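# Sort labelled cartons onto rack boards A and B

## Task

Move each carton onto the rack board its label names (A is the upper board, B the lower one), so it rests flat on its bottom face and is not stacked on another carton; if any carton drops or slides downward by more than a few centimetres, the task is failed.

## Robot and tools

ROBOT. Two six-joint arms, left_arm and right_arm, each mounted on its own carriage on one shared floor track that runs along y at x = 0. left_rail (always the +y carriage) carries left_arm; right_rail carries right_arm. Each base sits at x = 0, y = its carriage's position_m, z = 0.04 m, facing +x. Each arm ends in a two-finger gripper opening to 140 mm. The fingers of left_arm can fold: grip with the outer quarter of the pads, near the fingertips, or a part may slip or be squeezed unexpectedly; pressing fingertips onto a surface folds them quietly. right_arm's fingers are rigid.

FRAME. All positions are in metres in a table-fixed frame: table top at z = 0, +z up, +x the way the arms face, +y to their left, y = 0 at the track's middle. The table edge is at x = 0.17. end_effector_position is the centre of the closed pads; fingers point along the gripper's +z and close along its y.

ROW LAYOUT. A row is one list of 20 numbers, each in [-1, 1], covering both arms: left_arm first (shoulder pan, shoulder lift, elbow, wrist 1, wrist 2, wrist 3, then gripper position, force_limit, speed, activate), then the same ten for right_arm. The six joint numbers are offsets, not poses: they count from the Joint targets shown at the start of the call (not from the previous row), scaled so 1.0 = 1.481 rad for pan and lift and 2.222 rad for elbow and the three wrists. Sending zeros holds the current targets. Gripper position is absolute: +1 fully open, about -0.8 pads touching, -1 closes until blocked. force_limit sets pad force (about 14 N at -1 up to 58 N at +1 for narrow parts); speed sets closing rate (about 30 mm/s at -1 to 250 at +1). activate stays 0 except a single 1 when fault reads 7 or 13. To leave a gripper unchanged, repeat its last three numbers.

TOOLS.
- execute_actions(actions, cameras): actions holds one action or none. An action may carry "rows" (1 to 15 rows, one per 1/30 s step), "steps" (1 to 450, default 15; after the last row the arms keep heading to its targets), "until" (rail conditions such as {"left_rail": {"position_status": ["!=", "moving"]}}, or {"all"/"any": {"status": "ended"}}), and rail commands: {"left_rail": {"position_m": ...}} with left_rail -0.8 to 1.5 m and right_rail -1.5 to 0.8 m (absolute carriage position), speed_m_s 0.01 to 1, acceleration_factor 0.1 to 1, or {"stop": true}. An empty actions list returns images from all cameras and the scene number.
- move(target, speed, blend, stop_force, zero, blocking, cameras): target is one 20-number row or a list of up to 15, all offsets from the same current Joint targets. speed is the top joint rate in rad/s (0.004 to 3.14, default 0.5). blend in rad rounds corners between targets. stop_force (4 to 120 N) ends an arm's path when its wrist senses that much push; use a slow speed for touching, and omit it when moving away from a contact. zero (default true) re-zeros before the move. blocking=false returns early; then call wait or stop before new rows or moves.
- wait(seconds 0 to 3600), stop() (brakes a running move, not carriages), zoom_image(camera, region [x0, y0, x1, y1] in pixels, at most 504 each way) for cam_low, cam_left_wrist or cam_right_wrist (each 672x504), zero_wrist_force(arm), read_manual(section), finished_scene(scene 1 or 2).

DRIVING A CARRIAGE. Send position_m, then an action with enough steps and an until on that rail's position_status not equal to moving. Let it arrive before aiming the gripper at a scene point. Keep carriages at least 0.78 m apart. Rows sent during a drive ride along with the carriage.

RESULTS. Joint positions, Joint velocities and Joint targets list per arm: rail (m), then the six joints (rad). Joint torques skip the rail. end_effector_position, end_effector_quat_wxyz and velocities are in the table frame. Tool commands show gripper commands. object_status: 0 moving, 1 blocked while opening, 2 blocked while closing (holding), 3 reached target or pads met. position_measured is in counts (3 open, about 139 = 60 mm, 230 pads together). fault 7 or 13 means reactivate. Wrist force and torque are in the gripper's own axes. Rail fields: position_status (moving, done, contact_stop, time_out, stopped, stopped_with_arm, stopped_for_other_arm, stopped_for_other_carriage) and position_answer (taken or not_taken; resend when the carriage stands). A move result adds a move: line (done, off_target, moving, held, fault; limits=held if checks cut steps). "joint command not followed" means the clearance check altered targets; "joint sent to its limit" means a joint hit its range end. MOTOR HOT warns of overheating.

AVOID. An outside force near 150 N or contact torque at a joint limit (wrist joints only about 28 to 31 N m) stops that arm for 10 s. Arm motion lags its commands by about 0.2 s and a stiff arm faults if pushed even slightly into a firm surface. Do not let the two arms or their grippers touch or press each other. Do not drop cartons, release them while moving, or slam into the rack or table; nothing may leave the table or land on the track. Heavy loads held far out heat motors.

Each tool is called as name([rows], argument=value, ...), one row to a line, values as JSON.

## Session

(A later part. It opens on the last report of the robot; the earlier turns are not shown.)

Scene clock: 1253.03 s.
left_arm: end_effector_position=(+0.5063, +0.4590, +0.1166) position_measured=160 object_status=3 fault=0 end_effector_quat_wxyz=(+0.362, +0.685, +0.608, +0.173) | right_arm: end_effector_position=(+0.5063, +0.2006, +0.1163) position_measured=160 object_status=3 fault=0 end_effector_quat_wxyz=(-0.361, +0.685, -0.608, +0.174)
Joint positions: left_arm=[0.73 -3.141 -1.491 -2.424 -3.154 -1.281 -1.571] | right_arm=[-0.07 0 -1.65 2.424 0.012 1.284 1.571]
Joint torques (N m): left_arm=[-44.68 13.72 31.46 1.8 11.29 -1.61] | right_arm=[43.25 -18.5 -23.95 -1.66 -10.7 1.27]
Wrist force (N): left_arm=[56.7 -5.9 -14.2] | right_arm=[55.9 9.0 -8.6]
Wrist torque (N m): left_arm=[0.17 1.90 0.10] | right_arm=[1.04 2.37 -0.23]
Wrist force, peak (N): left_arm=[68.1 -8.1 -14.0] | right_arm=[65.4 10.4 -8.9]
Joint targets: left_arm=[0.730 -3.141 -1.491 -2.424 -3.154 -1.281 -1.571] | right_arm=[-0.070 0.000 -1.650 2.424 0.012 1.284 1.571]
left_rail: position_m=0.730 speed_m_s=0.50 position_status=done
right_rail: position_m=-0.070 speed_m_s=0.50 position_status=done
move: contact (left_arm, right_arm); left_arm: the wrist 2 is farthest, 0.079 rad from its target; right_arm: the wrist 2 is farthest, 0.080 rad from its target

move([
  [0, 0.16288, 0.11067, -0.21923, 0, 0, -0.25, 0.5, 0.5, 0, 0, -0.16288, -0.11067, 0.21923, 0, 0, -0.25, 0.5, 0.5, 0],
  [0, 0.20097, 0.2381, -0.37205, 0, 0, -0.25, 0.5, 0.5, 0, 0, -0.20097, -0.2381, 0.37205, 0, 0, -0.25, 0.5, 0.5, 0],
  [0, 0.16677, 0.33995, -0.45111, 0, 0, -0.25, 0.5, 0.5, 0, 0, -0.16677, -0.33995, 0.45111, 0, 0, -0.25, 0.5, 0.5, 0],
  [0, 0.03455, 0.41586, -0.43889, 0, 0, -0.25, 0.5, 0.5, 0, 0, -0.03455, -0.41586, 0.43889, 0, 0, -0.25, 0.5, 0.5, 0],
  [0, -0.11951, 0.5167, -0.43705, 0, 0, -0.25, 0.5, 0.5, 0, 0, 0.11951, -0.5167, 0.43705, 0, 0, -0.25, 0.5, 0.5, 0],
], speed=0.2, blend=[0.04, 0.05, 0.05, 0.05, 0], cameras=["cam_left_wrist", "cam_right_wrist"])

Scene clock: 1282.00 s.
left_arm: end_effector_position=(+0.7658, +0.4590, +0.6272) position_measured=160 object_status=3 fault=0 end_effector_quat_wxyz=(+0.362, +0.685, +0.608, +0.173) | right_arm: end_effector_position=(+0.7660, +0.2008, +0.6268) position_measured=160 object_status=3 fault=0 end_effector_quat_wxyz=(-0.361, +0.685, -0.608, +0.174)
Joint positions: left_arm=[0.73 -3.141 -1.668 -1.276 -4.125 -1.281 -1.571] | right_arm=[-0.07 0 -1.473 1.276 0.983 1.284 1.571]
Joint torques (N m): left_arm=[-44.03 39.72 66.27 2.4 24.51 -1.34] | right_arm=[28.12 -50.32 -54.15 -1.99 -13.52 1.42]
Wrist force (N): left_arm=[51.5 -5.4 -9.4] | right_arm=[47.3 12.9 -5.3]
Wrist torque (N m): left_arm=[-0.02 1.78 -0.14] | right_arm=[0.83 2.35 -0.57]
Wrist force, peak (N): left_arm=[61.2 -8.2 -11.7] | right_arm=[57.8 10.3 -6.8]
Joint targets: left_arm=[0.730 -3.141 -1.668 -1.276 -4.125 -1.281 -1.571] | right_arm=[-0.070 0.000 -1.473 1.276 0.983 1.284 1.571]
left_rail: position_m=0.730 speed_m_s=0.50 position_status=done
right_rail: position_m=-0.070 speed_m_s=0.50 position_status=done
move: done
cam_left_wrist: T_world_to_cam=[[0.69478, 0.00408, 0.71922, -0.97607], [-0.42376, -0.80566, 0.41393, 0.43081], [0.58113, -0.59237, -0.55802, 0.35958]] pos_world=[0.65175, 0.56407, 0.72433]
cam_right_wrist: T_world_to_cam=[[-0.7205, 0.01805, -0.69322, 0.98977], [-0.38206, 0.82392, 0.41855, -0.13331], [0.57871, 0.56642, -0.58673, -0.01317]] pos_world=[0.66981, 0.09943, 0.7342]

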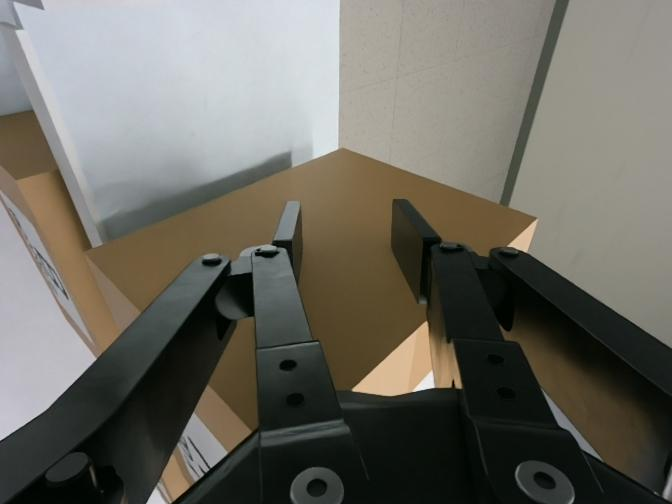

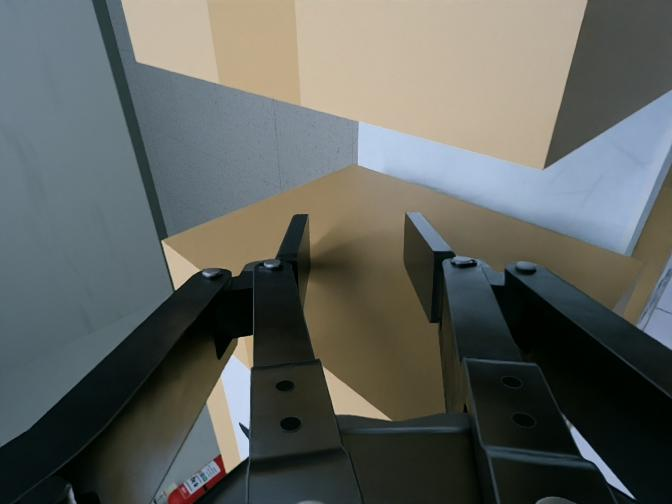

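move(target=[0, 0.00764, -0.03907, 0.03398, 0, 0, -0.25, 0.5, 0.5, 0, 0, -0.00764, 0.03907, -0.03398, 0, 0, -0.25, 0.5, 0.5, 0], speed=0.04, stop_force=9)

move(target=[0, 0, 0, 0, -0.07, 0, -0.25, 0.5, 0.5, 0, 0, 0, 0, 0, 0.07, 0, -0.25, 0.5, 0.5, 0], speed=0.1, cameras=["cam_left_wrist", "cam_right_wrist"])

Scene clock: 1292.23 s.
left_arm: end_effector_position=(+0.7664, +0.4590, +0.5998) position_measured=160 object_status=3 fault=0 end_effector_quat_wxyz=(+0.362, +0.685, +0.608, +0.173) | right_arm: end_effector_position=(+0.7665, +0.2008, +0.5995) position_measured=160 object_status=3 fault=0 end_effector_quat_wxyz=(-0.361, +0.685, -0.608, +0.174)
Joint positions: left_arm=[0.73 -3.141 -1.661 -1.332 -4.076 -1.281 -1.571] | right_arm=[-0.07 0 -1.481 1.332 0.934 1.284 1.571]
Joint torques (N m): left_arm=[-47 39.63 62.58 -1.07 25.37 -1.24] | right_arm=[50.45 -51.6 -53.22 2.25 -14.96 1.17]
Wrist force (N): left_arm=[52.7 -4.7 -14.7] | right_arm=[49.4 10.4 -6.5]
Wrist torque (N m): left_arm=[0.31 1.75 -0.07] | right_arm=[0.53 2.34 -0.26]
Wrist force, peak (N): left_arm=[51.6 2.0 -24.1] | right_arm=[50.3 10.5 -5.6]
Joint targets: left_arm=[0.730 -3.141 -1.661 -1.332 -4.076 -1.281 -1.571] | right_arm=[-0.070 0.000 -1.481 1.332 0.934 1.284 1.571]
left_rail: position_m=0.730 speed_m_s=0.50 position_status=done
right_rail: position_m=-0.070 speed_m_s=0.50 position_status=done
move: contact (left_arm, right_arm); left_arm: the elbow is farthest, 0.030 rad from its target; right_arm: the elbow is farthest, 0.030 rad from its target

Scene clock: 1294.23 s.
left_arm: end_effector_position=(+0.7742, +0.5106, +0.5920) position_measured=160 object_status=3 fault=0 end_effector_quat_wxyz=(+0.314, +0.670, +0.634, +0.226) | right_arm: end_effector_position=(+0.7743, +0.1491, +0.5917) position_measured=160 object_status=3 fault=0 end_effector_quat_wxyz=(-0.313, +0.670, -0.634, +0.227)
Joint positions: left_arm=[0.73 -3.141 -1.661 -1.332 -4.076 -1.437 -1.571] | right_arm=[-0.07 0 -1.481 1.332 0.934 1.439 1.571]
Joint torques (N m): left_arm=[10.12 38.12 36.66 -1.08 -2.26 -1.6] | right_arm=[-14.7 -51.17 -32.32 2.27 4.71 1.21]
Wrist force (N): left_arm=[0.5 -0.1 -0.1] | right_arm=[-2.6 9.9 -2.3]
Wrist torque (N m): left_arm=[0.08 -0.03 -0.23] | right_arm=[1.59 -0.12 -0.22]
Wrist force, peak (N): left_arm=[52.8 -5.0 -14.2] | right_arm=[49.6 11.3 -5.7]
Joint targets: left_arm=[0.730 -3.141 -1.661 -1.332 -4.076 -1.437 -1.571] | right_arm=[-0.070 0.000 -1.481 1.332 0.934 1.440 1.571]
left_rail: position_m=0.730 speed_m_s=0.50 position_status=done
right_rail: position_m=-0.070 speed_m_s=0.50 position_status=done
move: done
cam_left_wrist: T_world_to_cam=[[0.69432, 0.00123, 0.71967, -0.95522], [-0.3307, -0.88762, 0.32057, 0.51573], [0.63919, -0.46058, -0.61588, 0.28767]] pos_world=[0.6499, 0.59144, 0.69928]
cam_right_wrist: T_world_to_cam=[[-0.71832, 0.02069, -0.69541, 0.97156], [-0.2872, 0.90159, 0.32349, -0.10162], [0.63367, 0.43209, -0.64169, 0.00074]] pos_world=[0.66823, 0.0712, 0.70898]

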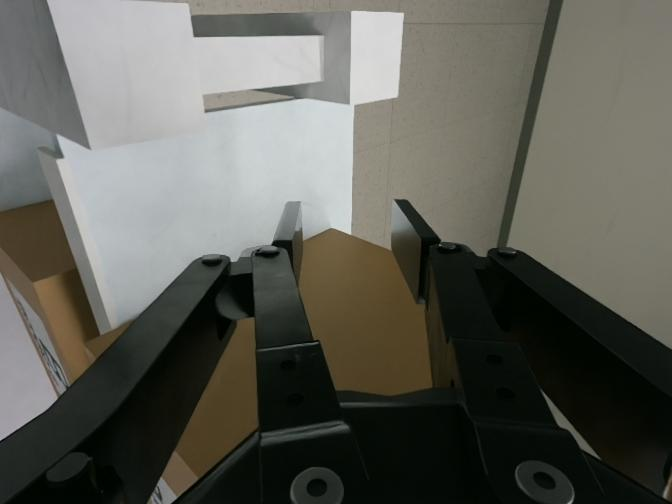

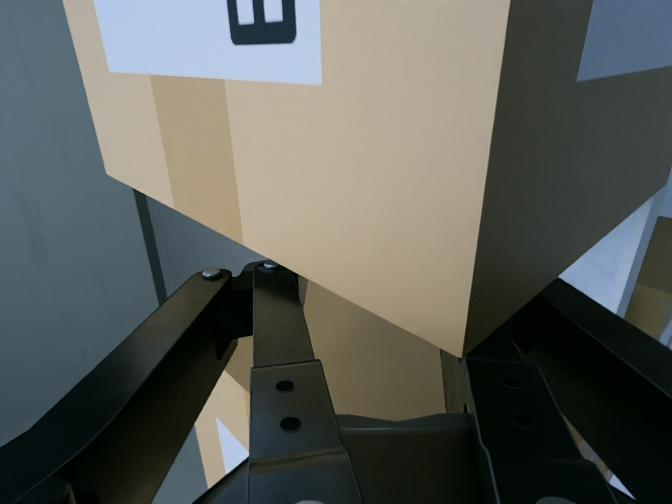

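zoom_image(camera="cam_right_wrist", region=[60, 0, 360, 120])

Scaled by 1.680.

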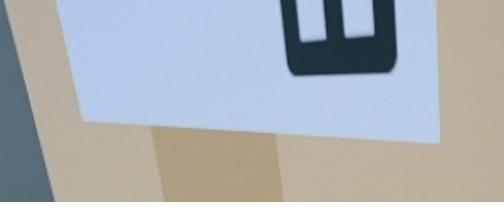

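move(target=[0, 0.1578, -0.01662, -0.08872, -0.01395, 0, -0.25, 0.5, 0.5, 0, 0, -0.1578, 0.01662, 0.08872, 0.01395, 0, -0.25, 0.5, 0.5, 0], speed=0.3)

execute_actions([
  {"right_rail": {"position_m": -0.85, "speed_m_s": 0.6, "acceleration_factor": 0.6}, "steps": 150, "until": {"all": {"status": "ended"}}},
], cameras=["cam_left_wrist", "cam_right_wrist"])

Scene clock: 1324.63 s.
left_arm: end_effector_position=(+0.6049, +0.5211, +0.6960) position_measured=160 object_status=3 fault=0 end_effector_quat_wxyz=(+0.304, +0.666, +0.639, +0.236) | right_arm: end_effector_position=(+0.6050, +0.1385, +0.6958) position_measured=160 object_status=3 fault=0 end_effector_quat_wxyz=(-0.303, +0.666, -0.639, +0.237)
Joint positions: left_arm=[0.73 -3.141 -1.427 -1.369 -4.273 -1.468 -1.571] | right_arm=[-0.07 0 -1.714 1.369 1.131 1.471 1.571]
Joint torques (N m): left_arm=[11.42 53.06 34.31 -3.57 -2.51 -1.34] | right_arm=[-10.13 -40.18 -29.61 4.76 3.46 1.15]
Wrist force (N): left_arm=[0.2 -0.4 -0.5] | right_arm=[3.2 8.4 -0.9]
Wrist torque (N m): left_arm=[0.01 0.01 -0.23] | right_arm=[1.51 -0.73 -0.35]
Wrist force, peak (N): left_arm=[0.1 -1.1 -3.5] | right_arm=[3.1 9.3 -4.0]
Joint targets: left_arm=[0.730 -3.141 -1.427 -1.369 -4.273 -1.468 -1.571] | right_arm=[-0.070 0.000 -1.714 1.369 1.131 1.471 1.571]
left_rail: position_m=0.730 speed_m_s=0.50 position_status=done
right_rail: position_m=-0.070 speed_m_s=0.50 position_status=done
move: done

Scene clock: 1327.70 s.
left_arm: end_effector_position=(+0.6047, +0.5211, +0.6961) position_measured=160 object_status=3 fault=0 end_effector_quat_wxyz=(+0.304, +0.666, +0.639, +0.236) | right_arm: end_effector_position=(+0.6048, -0.6416, +0.6959) position_measured=160 object_status=3 fault=0 end_effector_quat_wxyz=(-0.303, +0.666, -0.639, +0.237)
Joint positions: left_arm=[0.73 -3.141 -1.427 -1.369 -4.273 -1.468 -1.571] | right_arm=[-0.85 0 -1.714 1.369 1.131 1.471 1.571]
Joint torques (N m): left_arm=[10.16 53.14 34.67 -4.09 -2.17 -1.61] | right_arm=[1.9 -41.89 -32.76 3.17 1.74 1.32]
Wrist force (N): left_arm=[0.1 -0.3 -0.3] | right_arm=[3.2 8.4 -0.8]
Wrist torque (N m): left_arm=[0.02 0.03 -0.22] | right_arm=[1.52 -0.73 -0.35]
Wrist force, peak (N): left_arm=[0.3 -0.6 -0.3] | right_arm=[4.1 8.6 -1.0]
Joint targets: left_arm=[0.730 -3.141 -1.427 -1.369 -4.273 -1.468 -1.571] | right_arm=[-0.850 0.000 -1.714 1.369 1.131 1.471 1.571]
Tool commands: left_gripper/position=-0.25 left_gripper/force_limit=+0.5 left_gripper/speed=+0.5 left_gripper/activate=+0.0 right_gripper/position=-0.25 right_gripper/force_limit=+0.5 right_gripper/speed=+0.5 right_gripper/activate=+0.0
left_rail: position_m=0.730 speed_m_s=0.50 position_status=done
right_rail: position_m=-0.850 speed_m_s=0.60 position_status=done
cam_left_wrist: T_world_to_cam=[[0.69452, 0.00068, 0.71947, -0.91211], [-0.31087, -0.90155, 0.30094, 0.4445], [0.64884, -0.43267, -0.62594, 0.45159]] pos_world=[0.47865, 0.59675, 0.80513]
cam_right_wrist: T_world_to_cam=[[-0.71806, 0.02114, -0.69566, 0.93895], [-0.26712, 0.91462, 0.30351, 0.53888], [0.64268, 0.40377, -0.6511, 0.49959]] pos_world=[0.49709, -0.71443, 0.81492]

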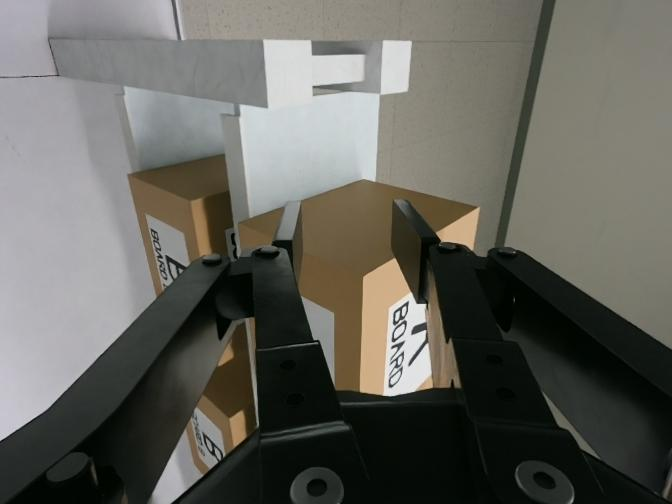

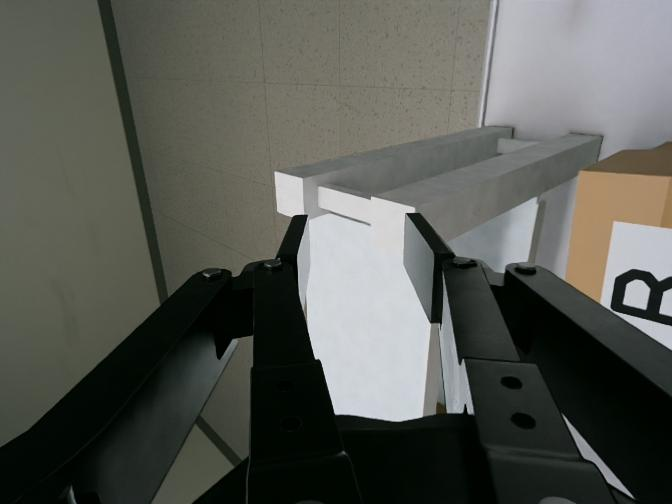

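move(target=[0, 0, 0, 0, 0, 0, -0.25, 0.5, 0.5, 0, 0, 0.06163, 0.46389, -0.50497, 0, 0, -0.25, 0.5, 0.5, 0], speed=0.5)

execute_actions([
  {"right_rail": {"position_m": -0.667, "speed_m_s": 0.05, "acceleration_factor": 0.2}, "steps": 250, "until": {"all": {"status": "ended"}}},
], cameras=["cam_right_wrist", "cam_low"])

Scene clock: 1339.30 s.
left_arm: end_effector_position=(+0.6047, +0.5211, +0.6961) position_measured=160 object_status=3 fault=0 end_effector_quat_wxyz=(+0.304, +0.666, +0.639, +0.236) | right_arm: end_effector_position=(+0.5301, -0.6416, +0.1074) position_measured=160 object_status=3 fault=0 end_effector_quat_wxyz=(-0.303, +0.666, -0.639, +0.237)
Joint positions: left_arm=[0.73 -3.141 -1.427 -1.369 -4.273 -1.468 -1.571] | right_arm=[-0.85 0 -1.623 2.4 0.009 1.471 1.571]
Joint torques (N m): left_arm=[8.26 50.88 34.97 -4 -2.13 -2.25] | right_arm=[1.32 -15.81 -21.46 -2.37 -2.36 1.15]
Wrist force (N): left_arm=[0.2 -0.4 -0.1] | right_arm=[3.3 8.2 -0.9]
Wrist torque (N m): left_arm=[0.01 0.01 -0.23] | right_arm=[1.40 -0.75 -0.23]
Wrist force, peak (N): left_arm=[0.5 -0.5 -0.3] | right_arm=[2.8 10.7 -4.6]
Joint targets: left_arm=[0.730 -3.141 -1.427 -1.369 -4.273 -1.468 -1.571] | right_arm=[-0.850 0.000 -1.623 2.400 0.009 1.471 1.571]
left_rail: position_m=0.730 speed_m_s=0.50 position_status=done
right_rail: position_m=-0.850 speed_m_s=0.60 position_status=done
move: done

Scene clock: 1343.57 s.
left_arm: end_effector_position=(+0.6047, +0.5211, +0.6961) position_measured=160 object_status=3 fault=0 end_effector_quat_wxyz=(+0.304, +0.666, +0.639, +0.236) | right_arm: end_effector_position=(+0.5301, -0.4586, +0.1073) position_measured=160 object_status=3 fault=0 end_effector_quat_wxyz=(-0.303, +0.666, -0.639, +0.237)
Joint positions: left_arm=[0.73 -3.141 -1.427 -1.369 -4.273 -1.468 -1.571] | right_arm=[-0.667 0 -1.623 2.4 0.009 1.471 1.571]
Joint torques (N m): left_arm=[7.99 53.28 34.69 -3.79 -1.97 -1.78] | right_arm=[-5.16 -28.1 -35.53 4.14 -5.02 1.14]
Wrist force (N): left_arm=[0.1 -0.1 -0.2] | right_arm=[21.7 9.4 -2.1]
Wrist torque (N m): left_arm=[0.07 0.02 -0.22] | right_arm=[1.59 -1.11 -0.25]
Wrist force, peak (N): left_arm=[0.1 -0.6 -0.4] | right_arm=[29.9 6.2 -7.4]
Joint targets: left_arm=[0.730 -3.141 -1.427 -1.369 -4.273 -1.468 -1.571] | right_arm=[-0.667 0.000 -1.623 2.400 0.009 1.471 1.571]
Tool commands: left_gripper/position=-0.25 left_gripper/force_limit=+0.5 left_gripper/speed=+0.5 left_gripper/activate=+0.0 right_gripper/position=-0.25 right_gripper/force_limit=+0.5 right_gripper/speed=+0.5 right_gripper/activate=+0.0
left_rail: position_m=0.730 speed_m_s=0.50 position_status=done
right_rail: position_m=-0.667 speed_m_s=0.05 position_status=done
cam_right_wrist: T_world_to_cam=[[-0.71806, 0.02114, -0.69566, 0.47197], [-0.26712, 0.91462, 0.30351, 0.5302], [0.64268, 0.40377, -0.6511, 0.09047]] pos_world=[0.42239, -0.53143, 0.22632]
Images, in order (width x height): cam_low 672x504, cam_right_wrist 672x504.

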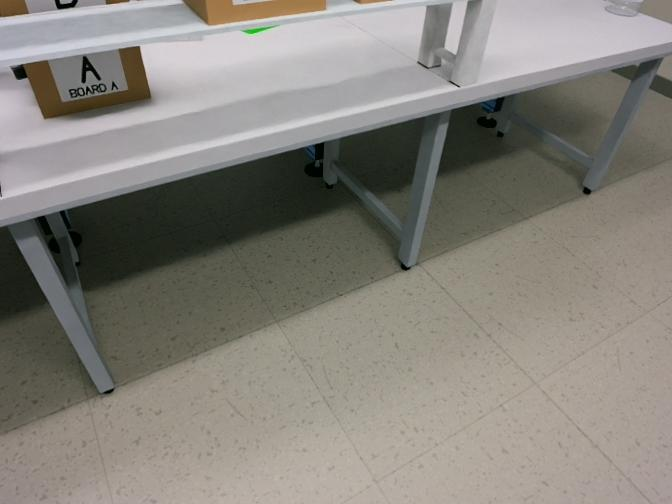

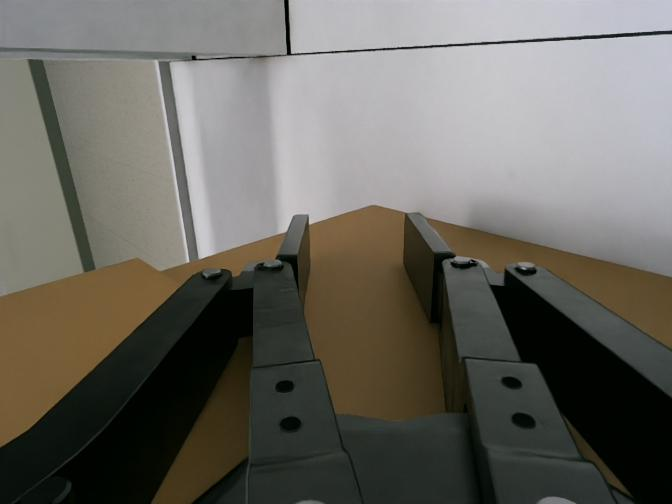

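execute_actions([
  {"right_rail": {"position_m": -0.73, "speed_m_s": 0.5, "acceleration_factor": 0.5}, "left_rail": {"position_m": 0.07, "speed_m_s": 0.5, "acceleration_factor": 0.5}, "steps": 150, "until": {"all": {"status": "ended"}}},
])

move(target=[0, 0.32573, -0.40135, 0.38079, 0, 0, -0.25, 0.5, 0.5, 0, 0, -0.38758, -0.06265, 0.12434, 0, 0, -0.25, 0.5, 0.5, 0], speed=0.5, cameras=["cam_left_wrist", "cam_right_wrist"])

Scene clock: 1364.47 s.
left_arm: end_effector_position=(+0.6047, -0.1389, +0.6961) position_measured=160 object_status=3 fault=0 end_effector_quat_wxyz=(+0.304, +0.666, +0.639, +0.236) | right_arm: end_effector_position=(+0.5301, -0.5216, +0.1073) position_measured=160 object_status=3 fault=0 end_effector_quat_wxyz=(-0.303, +0.666, -0.639, +0.237)
Joint positions: left_arm=[0.07 -3.141 -1.427 -1.369 -4.273 -1.468 -1.571] | right_arm=[-0.73 0 -1.623 2.4 0.009 1.471 1.571]
Joint torques (N m): left_arm=[8.99 54.36 35.29 -2.75 1.93 -1.9] | right_arm=[-5.85 -35.22 -35.21 3.87 2.89 1.08]
Wrist force (N): left_arm=[-0.2 -0.2 -0.2] | right_arm=[3.8 7.1 -1.3]
Wrist torque (N m): left_arm=[0.05 0.08 -0.23] | right_arm=[1.19 -0.87 -0.23]
Wrist force, peak (N): left_arm=[1.6 -0.1 -0.7] | right_arm=[22.4 9.4 -2.5]
Joint targets: left_arm=[0.070 -3.141 -1.427 -1.369 -4.273 -1.468 -1.571] | right_arm=[-0.730 0.000 -1.623 2.400 0.009 1.471 1.571]
Tool commands: left_gripper/position=-0.25 left_gripper/force_limit=+0.5 left_gripper/speed=+0.5 left_gripper/activate=+0.0 right_gripper/position=-0.25 right_gripper/force_limit=+0.5 right_gripper/speed=+0.5 right_gripper/activate=+0.0
left_rail: position_m=0.070 speed_m_s=0.50 position_status=done
right_rail: position_m=-0.730 speed_m_s=0.50 position_status=done

Scene clock: 1366.87 s.
left_arm: end_effector_position=(+0.4887, -0.1389, +0.4521) position_measured=160 object_status=3 fault=0 end_effector_quat_wxyz=(+0.435, +0.599, +0.558, +0.375) | right_arm: end_effector_position=(+0.4886, -0.5216, +0.4521) position_measured=160 object_status=3 fault=0 end_effector_quat_wxyz=(-0.434, +0.599, -0.558, +0.376)
Joint positions: left_arm=[0.07 -3.141 -0.945 -2.261 -3.427 -1.468 -1.571] | right_arm=[-0.73 0 -2.197 2.261 0.285 1.471 1.571]
Joint torques (N m): left_arm=[6.71 15.02 40.91 5.07 1.34 -2.05] | right_arm=[-5.43 -1.8 -50.85 2.11 3.07 1.33]
Wrist force (N): left_arm=[0.0 0.0 0.0] | right_arm=[3.0 7.4 -1.1]
Wrist torque (N m): left_arm=[0.07 0.09 -0.28] | right_arm=[1.14 -0.75 -0.41]
Wrist force, peak (N): left_arm=[0.1 -2.7 -0.2] | right_arm=[2.6 9.8 -3.6]
Joint targets: left_arm=[0.070 -3.141 -0.944 -2.261 -3.427 -1.468 -1.571] | right_arm=[-0.730 0.000 -2.197 2.261 0.285 1.471 1.571]
left_rail: position_m=0.070 speed_m_s=0.50 position_status=done
right_rail: position_m=-0.730 speed_m_s=0.50 position_status=done
move: done
cam_left_wrist: T_world_to_cam=[[0.32505, 0.00057, 0.9457, -0.57734], [-0.40899, -0.90156, 0.14112, 0.00696], [0.85268, -0.43265, -0.29282, -0.16169]] pos_world=[0.32838, -0.06335, 0.49766]
cam_right_wrist: T_world_to_cam=[[-0.35627, 0.0213, -0.93414, 0.61446], [-0.37049, 0.91457, 0.16215, 0.58649], [0.85779, 0.40386, -0.31795, 0.11132]] pos_world=[0.34072, -0.59443, 0.51429]

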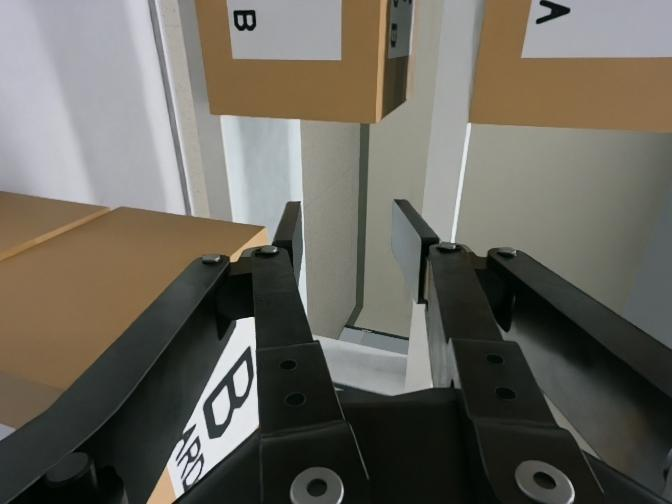

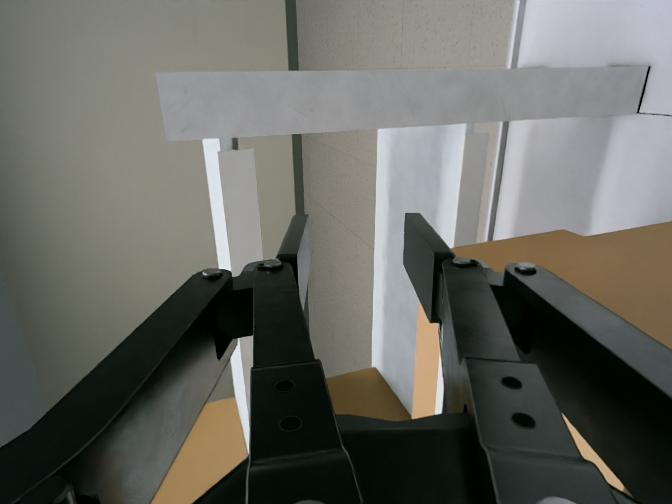

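move(target=[0, -0.13145, -0.12348, 0.21111, 0, 0, -0.25, 0.5, 0.5, 0, 0, 0.13145, 0.12348, -0.21111, 0, 0, -0.25, 0.5, 0.5, 0], speed=0.35)

move(target=[0, 0, 0, 0, 0.13, 0, -0.25, 0.5, 0.5, 0, 0, 0, 0, 0, -0.13, 0, -0.25, 0.5, 0.5, 0], speed=0.05, stop_force=42, cameras=["cam_left_wrist", "cam_right_wrist"])

Scene clock: 1389.13 s.
left_arm: end_effector_position=(+0.5133, -0.1389, +0.2583) position_measured=160 object_status=3 fault=0 end_effector_quat_wxyz=(+0.435, +0.599, +0.558, +0.375) | right_arm: end_effector_position=(+0.5134, -0.5216, +0.2584) position_measured=160 object_status=3 fault=0 end_effector_quat_wxyz=(-0.434, +0.599, -0.558, +0.376)
Joint positions: left_arm=[0.07 -3.141 -1.139 -2.535 -2.958 -1.468 -1.571] | right_arm=[-0.73 0 -2.002 2.535 -0.183 1.471 1.571]
Joint torques (N m): left_arm=[5.9 -18.56 34.03 4.61 1.74 -1.83] | right_arm=[-5.93 10.9 -29.81 -5.88 3 1.24]
Wrist force (N): left_arm=[0.3 0.2 -0.2] | right_arm=[3.6 7.0 -0.8]
Wrist torque (N m): left_arm=[0.14 0.05 -0.28] | right_arm=[1.05 -0.87 -0.41]
Wrist force, peak (N): left_arm=[-0.1 1.4 -1.3] | right_arm=[3.2 8.8 -0.6]
Joint targets: left_arm=[0.070 -3.141 -1.139 -2.536 -2.958 -1.468 -1.571] | right_arm=[-0.730 0.000 -2.002 2.535 -0.184 1.471 1.571]
left_rail: position_m=0.070 speed_m_s=0.50 position_status=done
right_rail: position_m=-0.730 speed_m_s=0.50 position_status=done
move: done

Scene clock: 1393.93 s.
left_arm: end_effector_position=(+0.5033, -0.1953, +0.2619) position_measured=160 object_status=3 fault=0 end_effector_quat_wxyz=(+0.480, +0.629, +0.519, +0.323) | right_arm: end_effector_position=(+0.5034, -0.4651, +0.2619) position_measured=160 object_status=3 fault=0 end_effector_quat_wxyz=(-0.480, +0.628, -0.520, +0.324)
Joint positions: left_arm=[0.07 -3.141 -1.139 -2.536 -2.958 -1.299 -1.571] | right_arm=[-0.73 0 -2.002 2.535 -0.184 1.302 1.571]
Joint torques (N m): left_arm=[-37.88 -13.53 39.8 3.86 8.62 -1.99] | right_arm=[35.76 5.63 -33.88 -4.78 -7.17 1.06]
Wrist force (N): left_arm=[43.8 -1.6 -10.6] | right_arm=[47.0 11.0 -10.6]
Wrist torque (N m): left_arm=[0.15 1.48 -0.26] | right_arm=[1.05 0.17 -0.60]
Wrist force, peak (N): left_arm=[50.6 -2.6 -10.7] | right_arm=[52.9 12.7 -10.7]
Joint targets: left_arm=[0.070 -3.141 -1.139 -2.536 -2.958 -1.299 -1.571] | right_arm=[-0.730 0.000 -2.002 2.535 -0.184 1.302 1.571]
left_rail: position_m=0.070 speed_m_s=0.50 position_status=done
right_rail: position_m=-0.730 speed_m_s=0.50 position_status=done
move: contact (left_arm, right_arm); left_arm: the wrist 2 is farthest, 0.120 rad from its target; right_arm: the wrist 2 is farthest, 0.119 rad from its target
cam_left_wrist: T_world_to_cam=[[0.32527, 0.00371, 0.94561, -0.40158], [-0.54556, -0.81605, 0.19086, 0.0614], [0.77238, -0.57797, -0.26342, -0.24989]] pos_world=[0.35713, -0.09284, 0.30219]
cam_right_wrist: T_world_to_cam=[[-0.3594, 0.01852, -0.933, 0.44089], [-0.50951, 0.83373, 0.21282, 0.59034], [0.78181, 0.55186, -0.2902, 0.11521]] pos_world=[0.36917, -0.56393, 0.31915]

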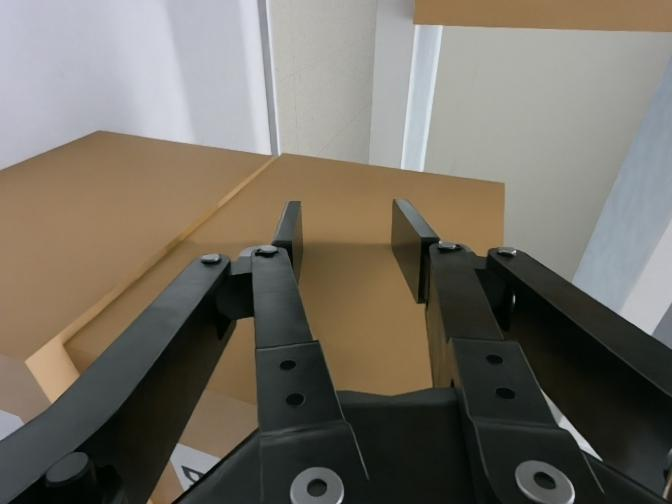

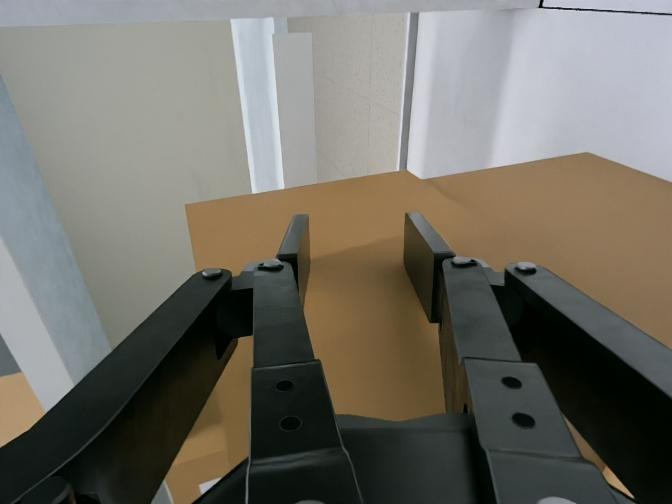

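move([
  [0, 0.03981, 0.07198, -0.09851, 0, 0, -0.25, 0.5, 0.5, 0, 0, -0.03981, -0.07198, 0.09851, 0, 0, -0.25, 0.5, 0.5, 0],
  [0, -0.09425, 0.12244, -0.05963, 0, 0, -0.25, 0.5, 0.5, 0, 0, 0.09425, -0.12244, 0.05963, 0, 0, -0.25, 0.5, 0.5, 0],
  [0, -0.21578, 0.18439, -0.04057, 0, 0, -0.25, 0.5, 0.5, 0, 0, 0.21578, -0.18439, 0.04057, 0, 0, -0.25, 0.5, 0.5, 0],
], speed=0.15, blend=[0.03, 0.03, 0], cameras=["cam_left_wrist", "cam_right_wrist"])

move(target=[0, -0.0212, -0.01861, 0.03273, 0, 0, -0.25, 0.5, 0.5, 0, 0, 0.0212, 0.01861, -0.03273, 0, 0, -0.25, 0.5, 0.5, 0], speed=0.02, stop_force=8, cameras=["cam_left_wrist", "cam_right_wrist"])

Scene clock: 1414.90 s.
left_arm: end_effector_position=(+0.7152, -0.1952, +0.3597) position_measured=160 object_status=3 fault=0 end_effector_quat_wxyz=(+0.480, +0.629, +0.519, +0.323) | right_arm: end_effector_position=(+0.7153, -0.4650, +0.3597) position_measured=160 object_status=3 fault=0 end_effector_quat_wxyz=(-0.480, +0.628, -0.520, +0.324)
Joint positions: left_arm=[0.07 -3.141 -1.459 -2.126 -3.048 -1.299 -1.571] | right_arm=[-0.73 0 -1.683 2.126 -0.093 1.302 1.571]
Joint torques (N m): left_arm=[-25.46 23.56 66.03 8.43 12.79 -1.95] | right_arm=[25.32 -30.63 -53.62 -8.86 -13.1 1.2]
Wrist force (N): left_arm=[37.9 -9.3 -6.4] | right_arm=[41.2 17.5 -6.2]
Wrist torque (N m): left_arm=[0.36 1.31 -0.18] | right_arm=[0.92 0.09 -0.64]
Wrist force, peak (N): left_arm=[43.6 -10.9 -8.8] | right_arm=[47.4 19.3 -9.1]
Joint targets: left_arm=[0.070 -3.141 -1.459 -2.126 -3.048 -1.299 -1.571] | right_arm=[-0.730 0.000 -1.683 2.126 -0.094 1.302 1.571]
left_rail: position_m=0.070 speed_m_s=0.50 position_status=done
right_rail: position_m=-0.730 speed_m_s=0.50 position_status=done
move: done
cam_left_wrist: T_world_to_cam=[[0.32533, 0.00363, 0.94559, -0.56302], [-0.54555, -0.81606, 0.19083, 0.15843], [0.77236, -0.57795, -0.26351, -0.38769]] pos_world=[0.56903, -0.09274, 0.39999]
cam_right_wrist: T_world_to_cam=[[-0.35941, 0.01847, -0.933, 0.60827], [-0.50963, 0.83366, 0.21282, 0.67744], [0.78173, 0.55197, -0.29021, -0.02202]] pos_world=[0.58107, -0.56383, 0.41695]

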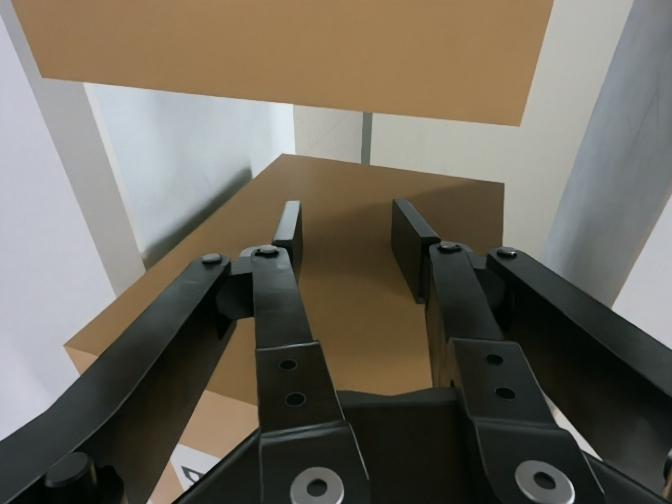

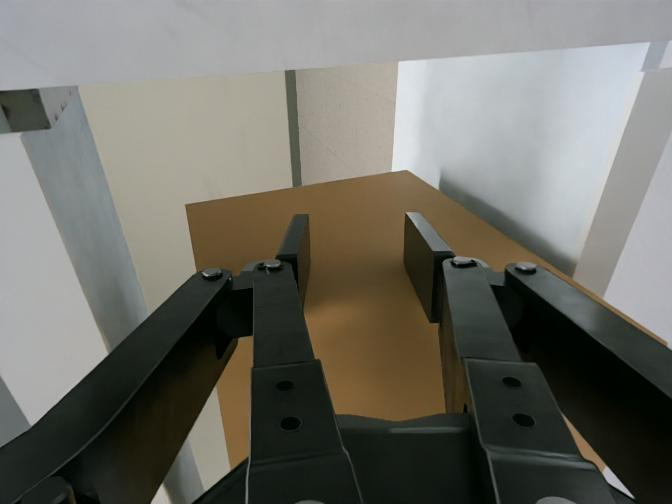

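Scene clock: 1418.03 s.
left_arm: end_effector_position=(+0.7157, -0.1952, +0.3425) position_measured=160 object_status=3 fault=0 end_effector_quat_wxyz=(+0.480, +0.629, +0.519, +0.323) | right_arm: end_effector_position=(+0.7157, -0.4650, +0.3428) position_measured=160 object_status=3 fault=0 end_effector_quat_wxyz=(-0.480, +0.628, -0.520, +0.324)
Joint positions: left_arm=[0.07 -3.141 -1.474 -2.146 -3.012 -1.299 -1.571] | right_arm=[-0.73 0 -1.668 2.145 -0.129 1.302 1.571]
Joint torques (N m): left_arm=[-22.43 62.19 59.6 0 13.96 -1.39] | right_arm=[21.17 -51.41 -49.14 0.72 -14.46 1.07]
Wrist force (N): left_arm=[37.7 -4.0 -7.6] | right_arm=[41.6 12.1 -8.2]
Wrist torque (N m): left_arm=[0.24 1.26 -0.31] | right_arm=[0.80 0.01 -0.49]
Wrist force, peak (N): left_arm=[38.1 -9.3 -6.6] | right_arm=[41.7 17.5 -6.6]
Joint targets: left_arm=[0.070 -3.141 -1.474 -2.146 -3.012 -1.299 -1.571] | right_arm=[-0.730 0.000 -1.668 2.145 -0.129 1.302 1.571]
left_rail: position_m=0.070 speed_m_s=0.50 position_status=done
right_rail: position_m=-0.730 speed_m_s=0.50 position_status=done
move: contact (left_arm, right_arm); left_arm: the wrist 1 is farthest, 0.037 rad from its target; right_arm: the wrist 1 is farthest, 0.038 rad from its target
cam_left_wrist: T_world_to_cam=[[0.32513, 0.00366, 0.94566, -0.54689], [-0.54561, -0.81604, 0.19075, 0.16197], [0.7724, -0.57798, -0.26332, -0.3926]] pos_world=[0.56943, -0.09274, 0.38289]
cam_right_wrist: T_world_to_cam=[[-0.35926, 0.01847, -0.93306, 0.59249], [-0.50964, 0.83368, 0.21273, 0.68131], [0.78179, 0.55195, -0.29009, -0.02736]] pos_world=[0.58147, -0.56383, 0.39995]

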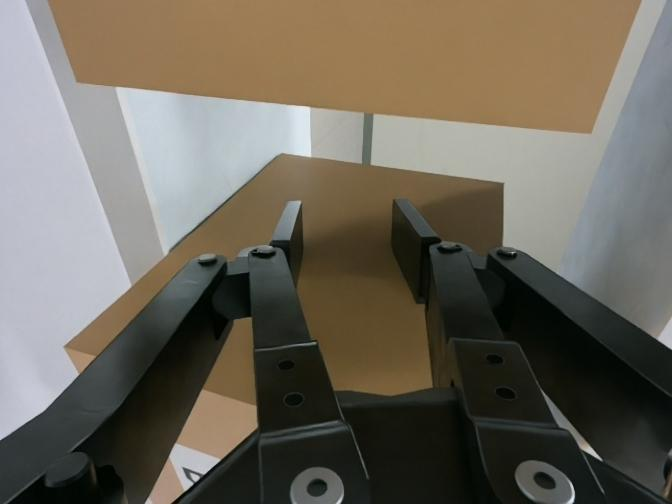

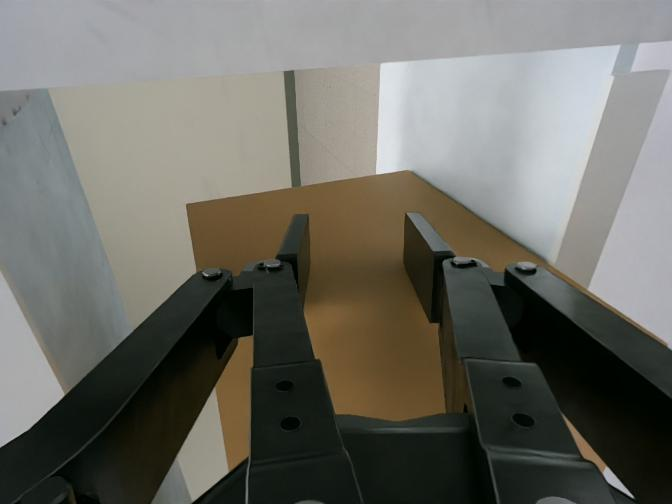

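move([
  [0, 0, 0, 0, -0.0585, 0, -0.25, 0.5, 0.5, 0, 0, 0, 0, 0, 0.0585, 0, -0.25, 0.5, 0.5, 0],
  [0, 0.20622, -0.09524, -0.04269, -0.0585, 0, -0.25, 0.5, 0.5, 0, 0, -0.20622, 0.09524, 0.04269, 0.0585, 0, -0.25, 0.5, 0.5, 0],
  [0, 0.13664, -0.10271, 0.01116, 0.04104, 0, -1, 0.5, 0.5, 0, 0, -0.13664, 0.10271, -0.01116, -0.04104, 0, -1, 0.5, 0.5, 0],
], speed=[0.1, 0.3, 0.3])

move(target=[0, -0.09546, 0.0458, 0.01783, 0, 0, -1, 0.5, 0.5, 0, 0, 0.09546, -0.0458, -0.01783, 0, 0, -1, 0.5, 0.5, 0], speed=0.06, stop_force=30, cameras=["cam_left_wrist", "cam_right_wrist"])

Scene clock: 1434.10 s.
left_arm: end_effector_position=(+0.5780, -0.2248, +0.3083) position_measured=235 object_status=3 fault=0 end_effector_quat_wxyz=(+0.503, +0.643, +0.497, +0.294) | right_arm: end_effector_position=(+0.5781, -0.4356, +0.3084) position_measured=234 object_status=3 fault=0 end_effector_quat_wxyz=(-0.503, +0.643, -0.497, +0.295)
Joint positions: left_arm=[0.07 -3.141 -1.272 -2.374 -2.987 -1.208 -1.571] | right_arm=[-0.73 0 -1.87 2.374 -0.154 1.21 1.571]
Joint torques (N m): left_arm=[9.56 -1.93 33.17 4.48 2.97 -1.99] | right_arm=[0.42 -2.3 -29.93 -5.18 -3.48 0.98]
Wrist force (N): left_arm=[0.2 -0.1 -0.4] | right_arm=[2.3 9.4 -0.7]
Wrist torque (N m): left_arm=[0.07 0.07 -0.30] | right_arm=[1.55 -0.59 -0.44]
Wrist force, peak (N): left_arm=[37.8 -3.9 -7.7] | right_arm=[42.0 12.4 -8.1]
Joint targets: left_arm=[0.070 -3.141 -1.272 -2.374 -2.987 -1.208 -1.571] | right_arm=[-0.730 0.000 -1.870 2.374 -0.154 1.210 1.571]
left_rail: position_m=0.070 speed_m_s=0.50 position_status=done
right_rail: position_m=-0.730 speed_m_s=0.50 position_status=done
move: done

Scene clock: 1437.43 s.
left_arm: end_effector_position=(+0.6510, -0.2248, +0.3082) position_measured=235 object_status=3 fault=0 end_effector_quat_wxyz=(+0.503, +0.643, +0.497, +0.294) | right_arm: end_effector_position=(+0.6511, -0.4355, +0.3084) position_measured=234 object_status=3 fault=0 end_effector_quat_wxyz=(-0.503, +0.643, -0.497, +0.295)
Joint positions: left_arm=[0.07 -3.141 -1.413 -2.272 -2.948 -1.208 -1.571] | right_arm=[-0.73 0 -1.729 2.272 -0.193 1.21 1.571]
Joint torques (N m): left_arm=[1.57 4.89 54.96 4.82 -0.68 -1.41] | right_arm=[10.18 -12.85 -44.54 -5.1 -2.62 0.98]
Wrist force (N): left_arm=[-1.1 0.2 -3.9] | right_arm=[1.2 8.6 -4.5]
Wrist torque (N m): left_arm=[-0.04 0.07 -0.28] | right_arm=[1.54 -0.58 -0.46]
Wrist force, peak (N): left_arm=[1.5 -1.9 -5.7] | right_arm=[2.5 10.9 -2.1]
Joint targets: left_arm=[0.070 -3.141 -1.413 -2.272 -2.948 -1.208 -1.571] | right_arm=[-0.730 0.000 -1.729 2.272 -0.193 1.210 1.571]
left_rail: position_m=0.070 speed_m_s=0.50 position_status=done
right_rail: position_m=-0.730 speed_m_s=0.50 position_status=done
move: done
cam_left_wrist: T_world_to_cam=[[0.32644, 0.0052, 0.9452, -0.4937], [-0.61297, -0.76004, 0.21588, 0.15782], [0.71952, -0.64985, -0.24492, -0.35612]] pos_world=[0.51414, -0.1089, 0.34536]
cam_right_wrist: T_world_to_cam=[[-0.36173, 0.01674, -0.93213, 0.53728], [-0.57856, 0.77998, 0.23853, 0.64466], [0.73104, 0.62558, -0.27246, 0.05655]] pos_world=[0.52598, -0.54719, 0.36245]

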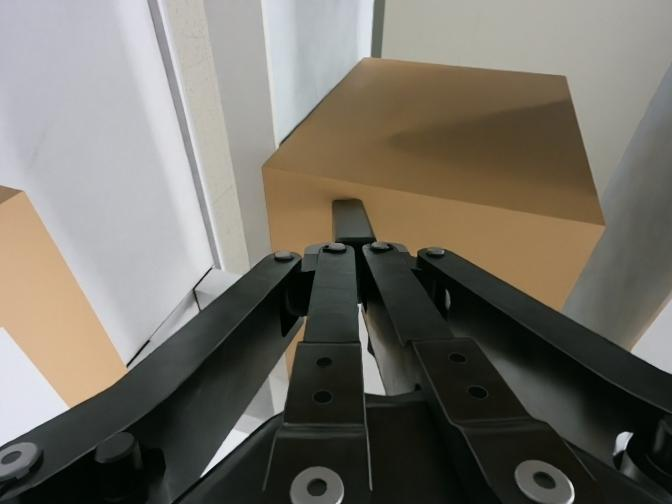

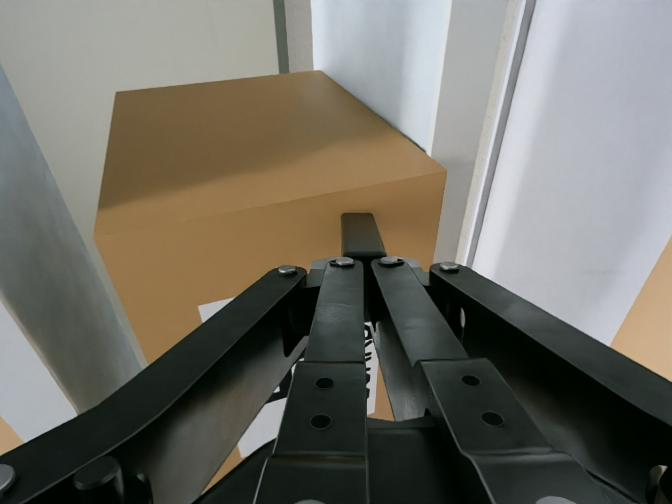

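move([
  [0, 0.13487, 0.04809, -0.33393, -0.11737, 0, -1, 0.5, 0.5, 0, 0, -0.13487, -0.04809, 0.33393, 0.11737, 0, -1, 0.5, 0.5, 0],
  [0, 0.13487, 0.04809, -0.33393, -0.11737, 0, -0.25, 0.5, 0.5, 0, 0, -0.13487, -0.04809, 0.33393, 0.11737, 0, -0.25, 0.5, 0.5, 0],
  [0, -0.02978, -0.08158, -0.09452, -0.11737, 0, -0.25, 0.5, 0.5, 0, 0, 0.02978, 0.08158, 0.09452, 0.11737, 0, -0.25, 0.5, 0.5, 0],
], speed=0.4)

move(target=[0, 0, 0, 0, 0.12, 0, -0.25, 0.5, 0.5, 0, 0, 0, 0, 0, -0.12, 0, -0.25, 0.5, 0.5, 0], speed=0.06, stop_force=58, cameras=["cam_left_wrist", "cam_right_wrist"])

Scene clock: 1454.27 s.
left_arm: end_effector_position=(+0.4961, -0.1386, +0.1076) position_measured=160 object_status=3 fault=0 end_effector_quat_wxyz=(+0.304, +0.666, +0.639, +0.237) | right_arm: end_effector_position=(+0.4961, -0.5218, +0.1078) position_measured=160 object_status=3 fault=0 end_effector_quat_wxyz=(-0.303, +0.666, -0.639, +0.238)
Joint positions: left_arm=[0.07 -3.141 -1.457 -2.454 -3.158 -1.469 -1.571] | right_arm=[-0.73 0 -1.685 2.453 0.017 1.471 1.571]
Joint torques (N m): left_arm=[-5.38 2.52 24.09 1.74 -1.02 -1.91] | right_arm=[4.18 -8.65 -21.09 -2.32 2.1 0.86]
Wrist force (N): left_arm=[0.2 -0.3 0.1] | right_arm=[2.8 9.0 -0.5]
Wrist torque (N m): left_arm=[0.04 -0.01 -0.22] | right_arm=[1.61 -0.63 -0.28]
Wrist force, peak (N): left_arm=[-1.1 1.4 -5.0] | right_arm=[2.8 10.8 0.3]
Joint targets: left_arm=[0.070 -3.141 -1.457 -2.454 -3.158 -1.469 -1.571] | right_arm=[-0.730 0.000 -1.684 2.453 0.017 1.471 1.571]
left_rail: position_m=0.070 speed_m_s=0.50 position_status=done
right_rail: position_m=-0.730 speed_m_s=0.50 position_status=done
move: done

Scene clock: 1458.30 s.
left_arm: end_effector_position=(+0.4883, -0.1961, +0.1152) position_measured=160 object_status=3 fault=0 end_effector_quat_wxyz=(+0.357, +0.684, +0.611, +0.179) | right_arm: end_effector_position=(+0.4884, -0.4642, +0.1154) position_measured=160 object_status=3 fault=0 end_effector_quat_wxyz=(-0.357, +0.684, -0.611, +0.179)
Joint positions: left_arm=[0.07 -3.141 -1.457 -2.454 -3.158 -1.297 -1.571] | right_arm=[-0.73 0 -1.684 2.453 0.017 1.299 1.571]
Joint torques (N m): left_arm=[-44.11 9.02 30 1.72 12.3 -2.35] | right_arm=[41.14 -16.93 -25.88 -1.51 -10.09 0.6]
Wrist force (N): left_arm=[58.7 -6.4 -10.0] | right_arm=[60.7 12.4 -11.3]
Wrist torque (N m): left_arm=[0.23 2.08 -0.26] | right_arm=[1.52 0.73 -0.62]
Wrist force, peak (N): left_arm=[67.4 -6.5 -11.1] | right_arm=[70.7 13.3 -12.1]
Joint targets: left_arm=[0.070 -3.141 -1.457 -2.454 -3.158 -1.297 -1.571] | right_arm=[-0.730 0.000 -1.684 2.453 0.017 1.299 1.571]
left_rail: position_m=0.070 speed_m_s=0.50 position_status=done
right_rail: position_m=-0.730 speed_m_s=0.50 position_status=done
move: contact (left_arm, right_arm); left_arm: the wrist 2 is farthest, 0.094 rad from its target; right_arm: the wrist 2 is farthest, 0.094 rad from its target
cam_left_wrist: T_world_to_cam=[[0.69447, 0.00391, 0.71951, -0.41227], [-0.41518, -0.81454, 0.40515, -0.00751], [0.58766, -0.58009, -0.56405, -0.15296]] pos_world=[0.37308, -0.09324, 0.21341]
cam_right_wrist: T_world_to_cam=[[-0.72005, 0.01841, -0.69368, 0.44724], [-0.37364, 0.83208, 0.40992, 0.52323], [0.58474, 0.55435, -0.59226, 0.21614]] pos_world=[0.39114, -0.56342, 0.22377]

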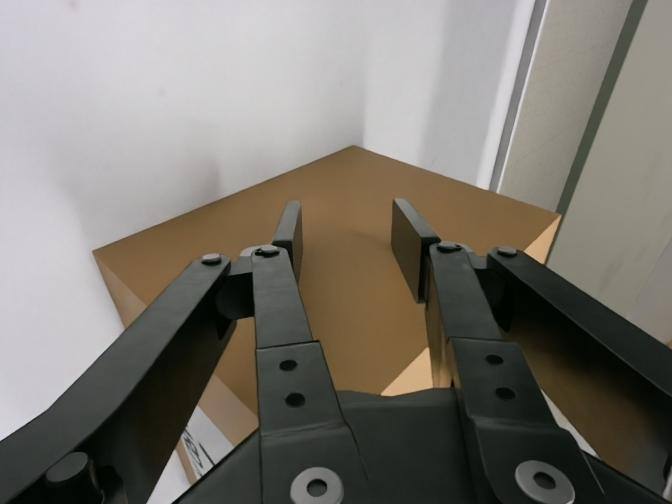

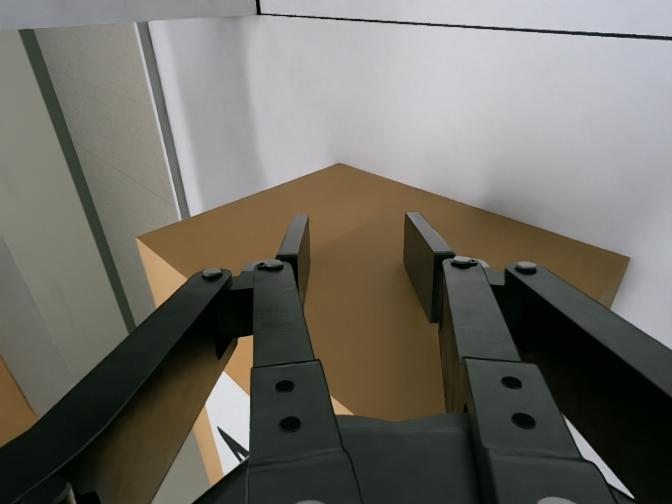

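move([
  [0, 0.13967, 0.12386, -0.21695, 0, 0, -0.25, 0.5, 0.5, 0, 0, -0.13967, -0.12386, 0.21695, 0, 0, -0.25, 0.5, 0.5, 0],
  [0, 0.17776, 0.25129, -0.36977, 0, 0, -0.25, 0.5, 0.5, 0, 0, -0.17776, -0.25129, 0.36977, 0, 0, -0.25, 0.5, 0.5, 0],
  [0, 0.14356, 0.35315, -0.44883, 0, 0, -0.25, 0.5, 0.5, 0, 0, -0.14356, -0.35315, 0.44883, 0, 0, -0.25, 0.5, 0.5, 0],
  [0, 0.01134, 0.42905, -0.43661, 0, 0, -0.25, 0.5, 0.5, 0, 0, -0.01134, -0.42905, 0.43661, 0, 0, -0.25, 0.5, 0.5, 0],
  [0, -0.1461, 0.53241, -0.43503, 0, 0, -0.25, 0.5, 0.5, 0, 0, 0.1461, -0.53241, 0.43503, 0, 0, -0.25, 0.5, 0.5, 0],
], speed=0.2, blend=[0.04, 0.05, 0.05, 0.05, 0], cameras=["cam_left_wrist", "cam_right_wrist"])

move(target=[0, 0.00764, -0.03907, 0.03398, 0, 0, -0.25, 0.5, 0.5, 0, 0, -0.00764, 0.03907, -0.03398, 0, 0, -0.25, 0.5, 0.5, 0], speed=0.04, stop_force=9)

Scene clock: 1487.33 s.
left_arm: end_effector_position=(+0.7704, -0.1960, +0.6256) position_measured=160 object_status=3 fault=0 end_effector_quat_wxyz=(+0.357, +0.684, +0.611, +0.179) | right_arm: end_effector_position=(+0.7702, -0.4641, +0.6258) position_measured=160 object_status=3 fault=0 end_effector_quat_wxyz=(-0.357, +0.684, -0.611, +0.179)
Joint positions: left_arm=[0.07 -3.141 -1.673 -1.271 -4.124 -1.297 -1.571] | right_arm=[-0.73 0 -1.468 1.27 0.983 1.299 1.571]
Joint torques (N m): left_arm=[-31.74 47.68 65.38 2.06 15.8 -2.01] | right_arm=[27.93 -55.08 -52.9 -2.12 -13.11 0.58]
Wrist force (N): left_arm=[50.6 -6.6 -6.6] | right_arm=[53.6 16.0 -7.0]
Wrist torque (N m): left_arm=[0.32 1.74 -0.20] | right_arm=[1.44 0.62 -0.57]
Wrist force, peak (N): left_arm=[60.1 -8.0 -9.0] | right_arm=[63.6 15.0 -9.0]
Joint targets: left_arm=[0.070 -3.141 -1.674 -1.271 -4.124 -1.297 -1.571] | right_arm=[-0.730 0.000 -1.468 1.270 0.983 1.299 1.571]
left_rail: position_m=0.070 speed_m_s=0.50 position_status=done
right_rail: position_m=-0.730 speed_m_s=0.50 position_status=done
move: done
cam_left_wrist: T_world_to_cam=[[0.69444, 0.00385, 0.71954, -0.97536], [-0.41523, -0.81454, 0.4051, -0.09699], [0.58766, -0.58009, -0.56405, -0.03084]] pos_world=[0.65518, -0.09314, 0.72371]
cam_right_wrist: T_world_to_cam=[[-0.72005, 0.01841, -0.69368, 1.00427], [-0.37364, 0.83208, 0.40992, 0.41918], [0.58474, 0.55435, -0.59226, 0.35366]] pos_world=[0.67294, -0.56332, 0.73427]

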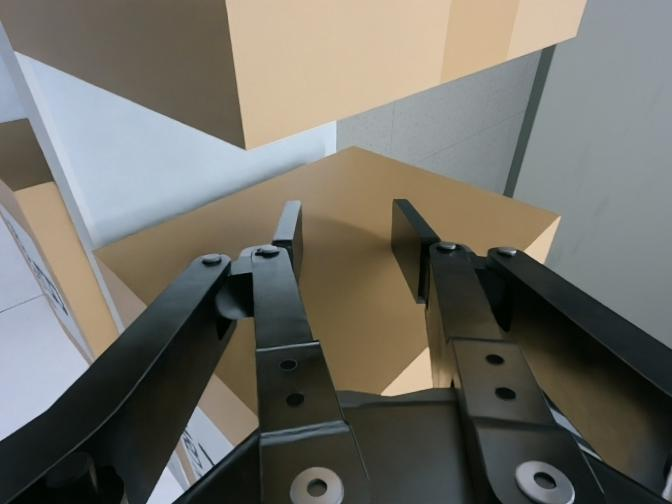

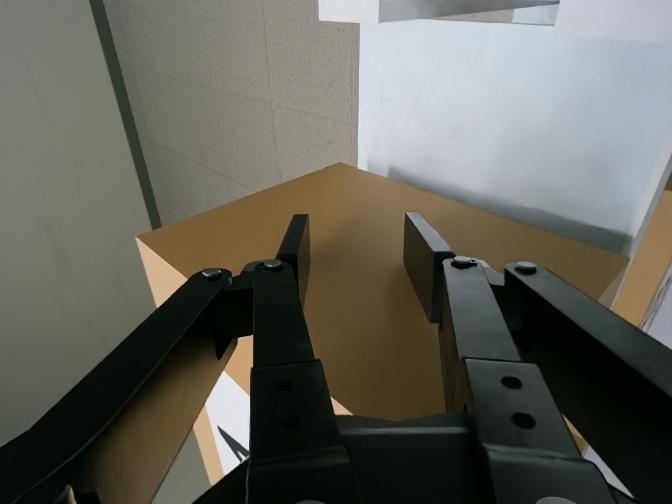

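Scene clock: 1489.93 s.
left_arm: end_effector_position=(+0.7709, -0.1960, +0.5986) position_measured=160 object_status=3 fault=0 end_effector_quat_wxyz=(+0.357, +0.684, +0.611, +0.179) | right_arm: end_effector_position=(+0.7707, -0.4641, +0.5998) position_measured=160 object_status=3 fault=0 end_effector_quat_wxyz=(-0.357, +0.684, -0.611, +0.179)
Joint positions: left_arm=[0.07 -3.141 -1.666 -1.327 -4.075 -1.297 -1.571] | right_arm=[-0.73 0 -1.475 1.324 0.936 1.299 1.571]
Joint torques (N m): left_arm=[-46.3 43.08 65.93 -1.48 15.97 -1.96] | right_arm=[34.78 -51.44 -53.24 2.06 -13.38 0.75]
Wrist force (N): left_arm=[51.4 -5.7 -9.5] | right_arm=[54.5 14.7 -7.9]
Wrist torque (N m): left_arm=[0.43 1.71 -0.14] | right_arm=[1.28 0.70 -0.38]
Wrist force, peak (N): left_arm=[50.2 1.0 -22.4] | right_arm=[55.0 15.1 -6.7]
Joint targets: left_arm=[0.070 -3.141 -1.666 -1.327 -4.075 -1.297 -1.571] | right_arm=[-0.730 0.000 -1.475 1.324 0.936 1.299 1.571]
left_rail: position_m=0.070 speed_m_s=0.50 position_status=done
right_rail: position_m=-0.730 speed_m_s=0.50 position_status=done
move: contact (left_arm, right_arm); left_arm: the elbow is farthest, 0.031 rad from its target; right_arm: the elbow is farthest, 0.033 rad from its target


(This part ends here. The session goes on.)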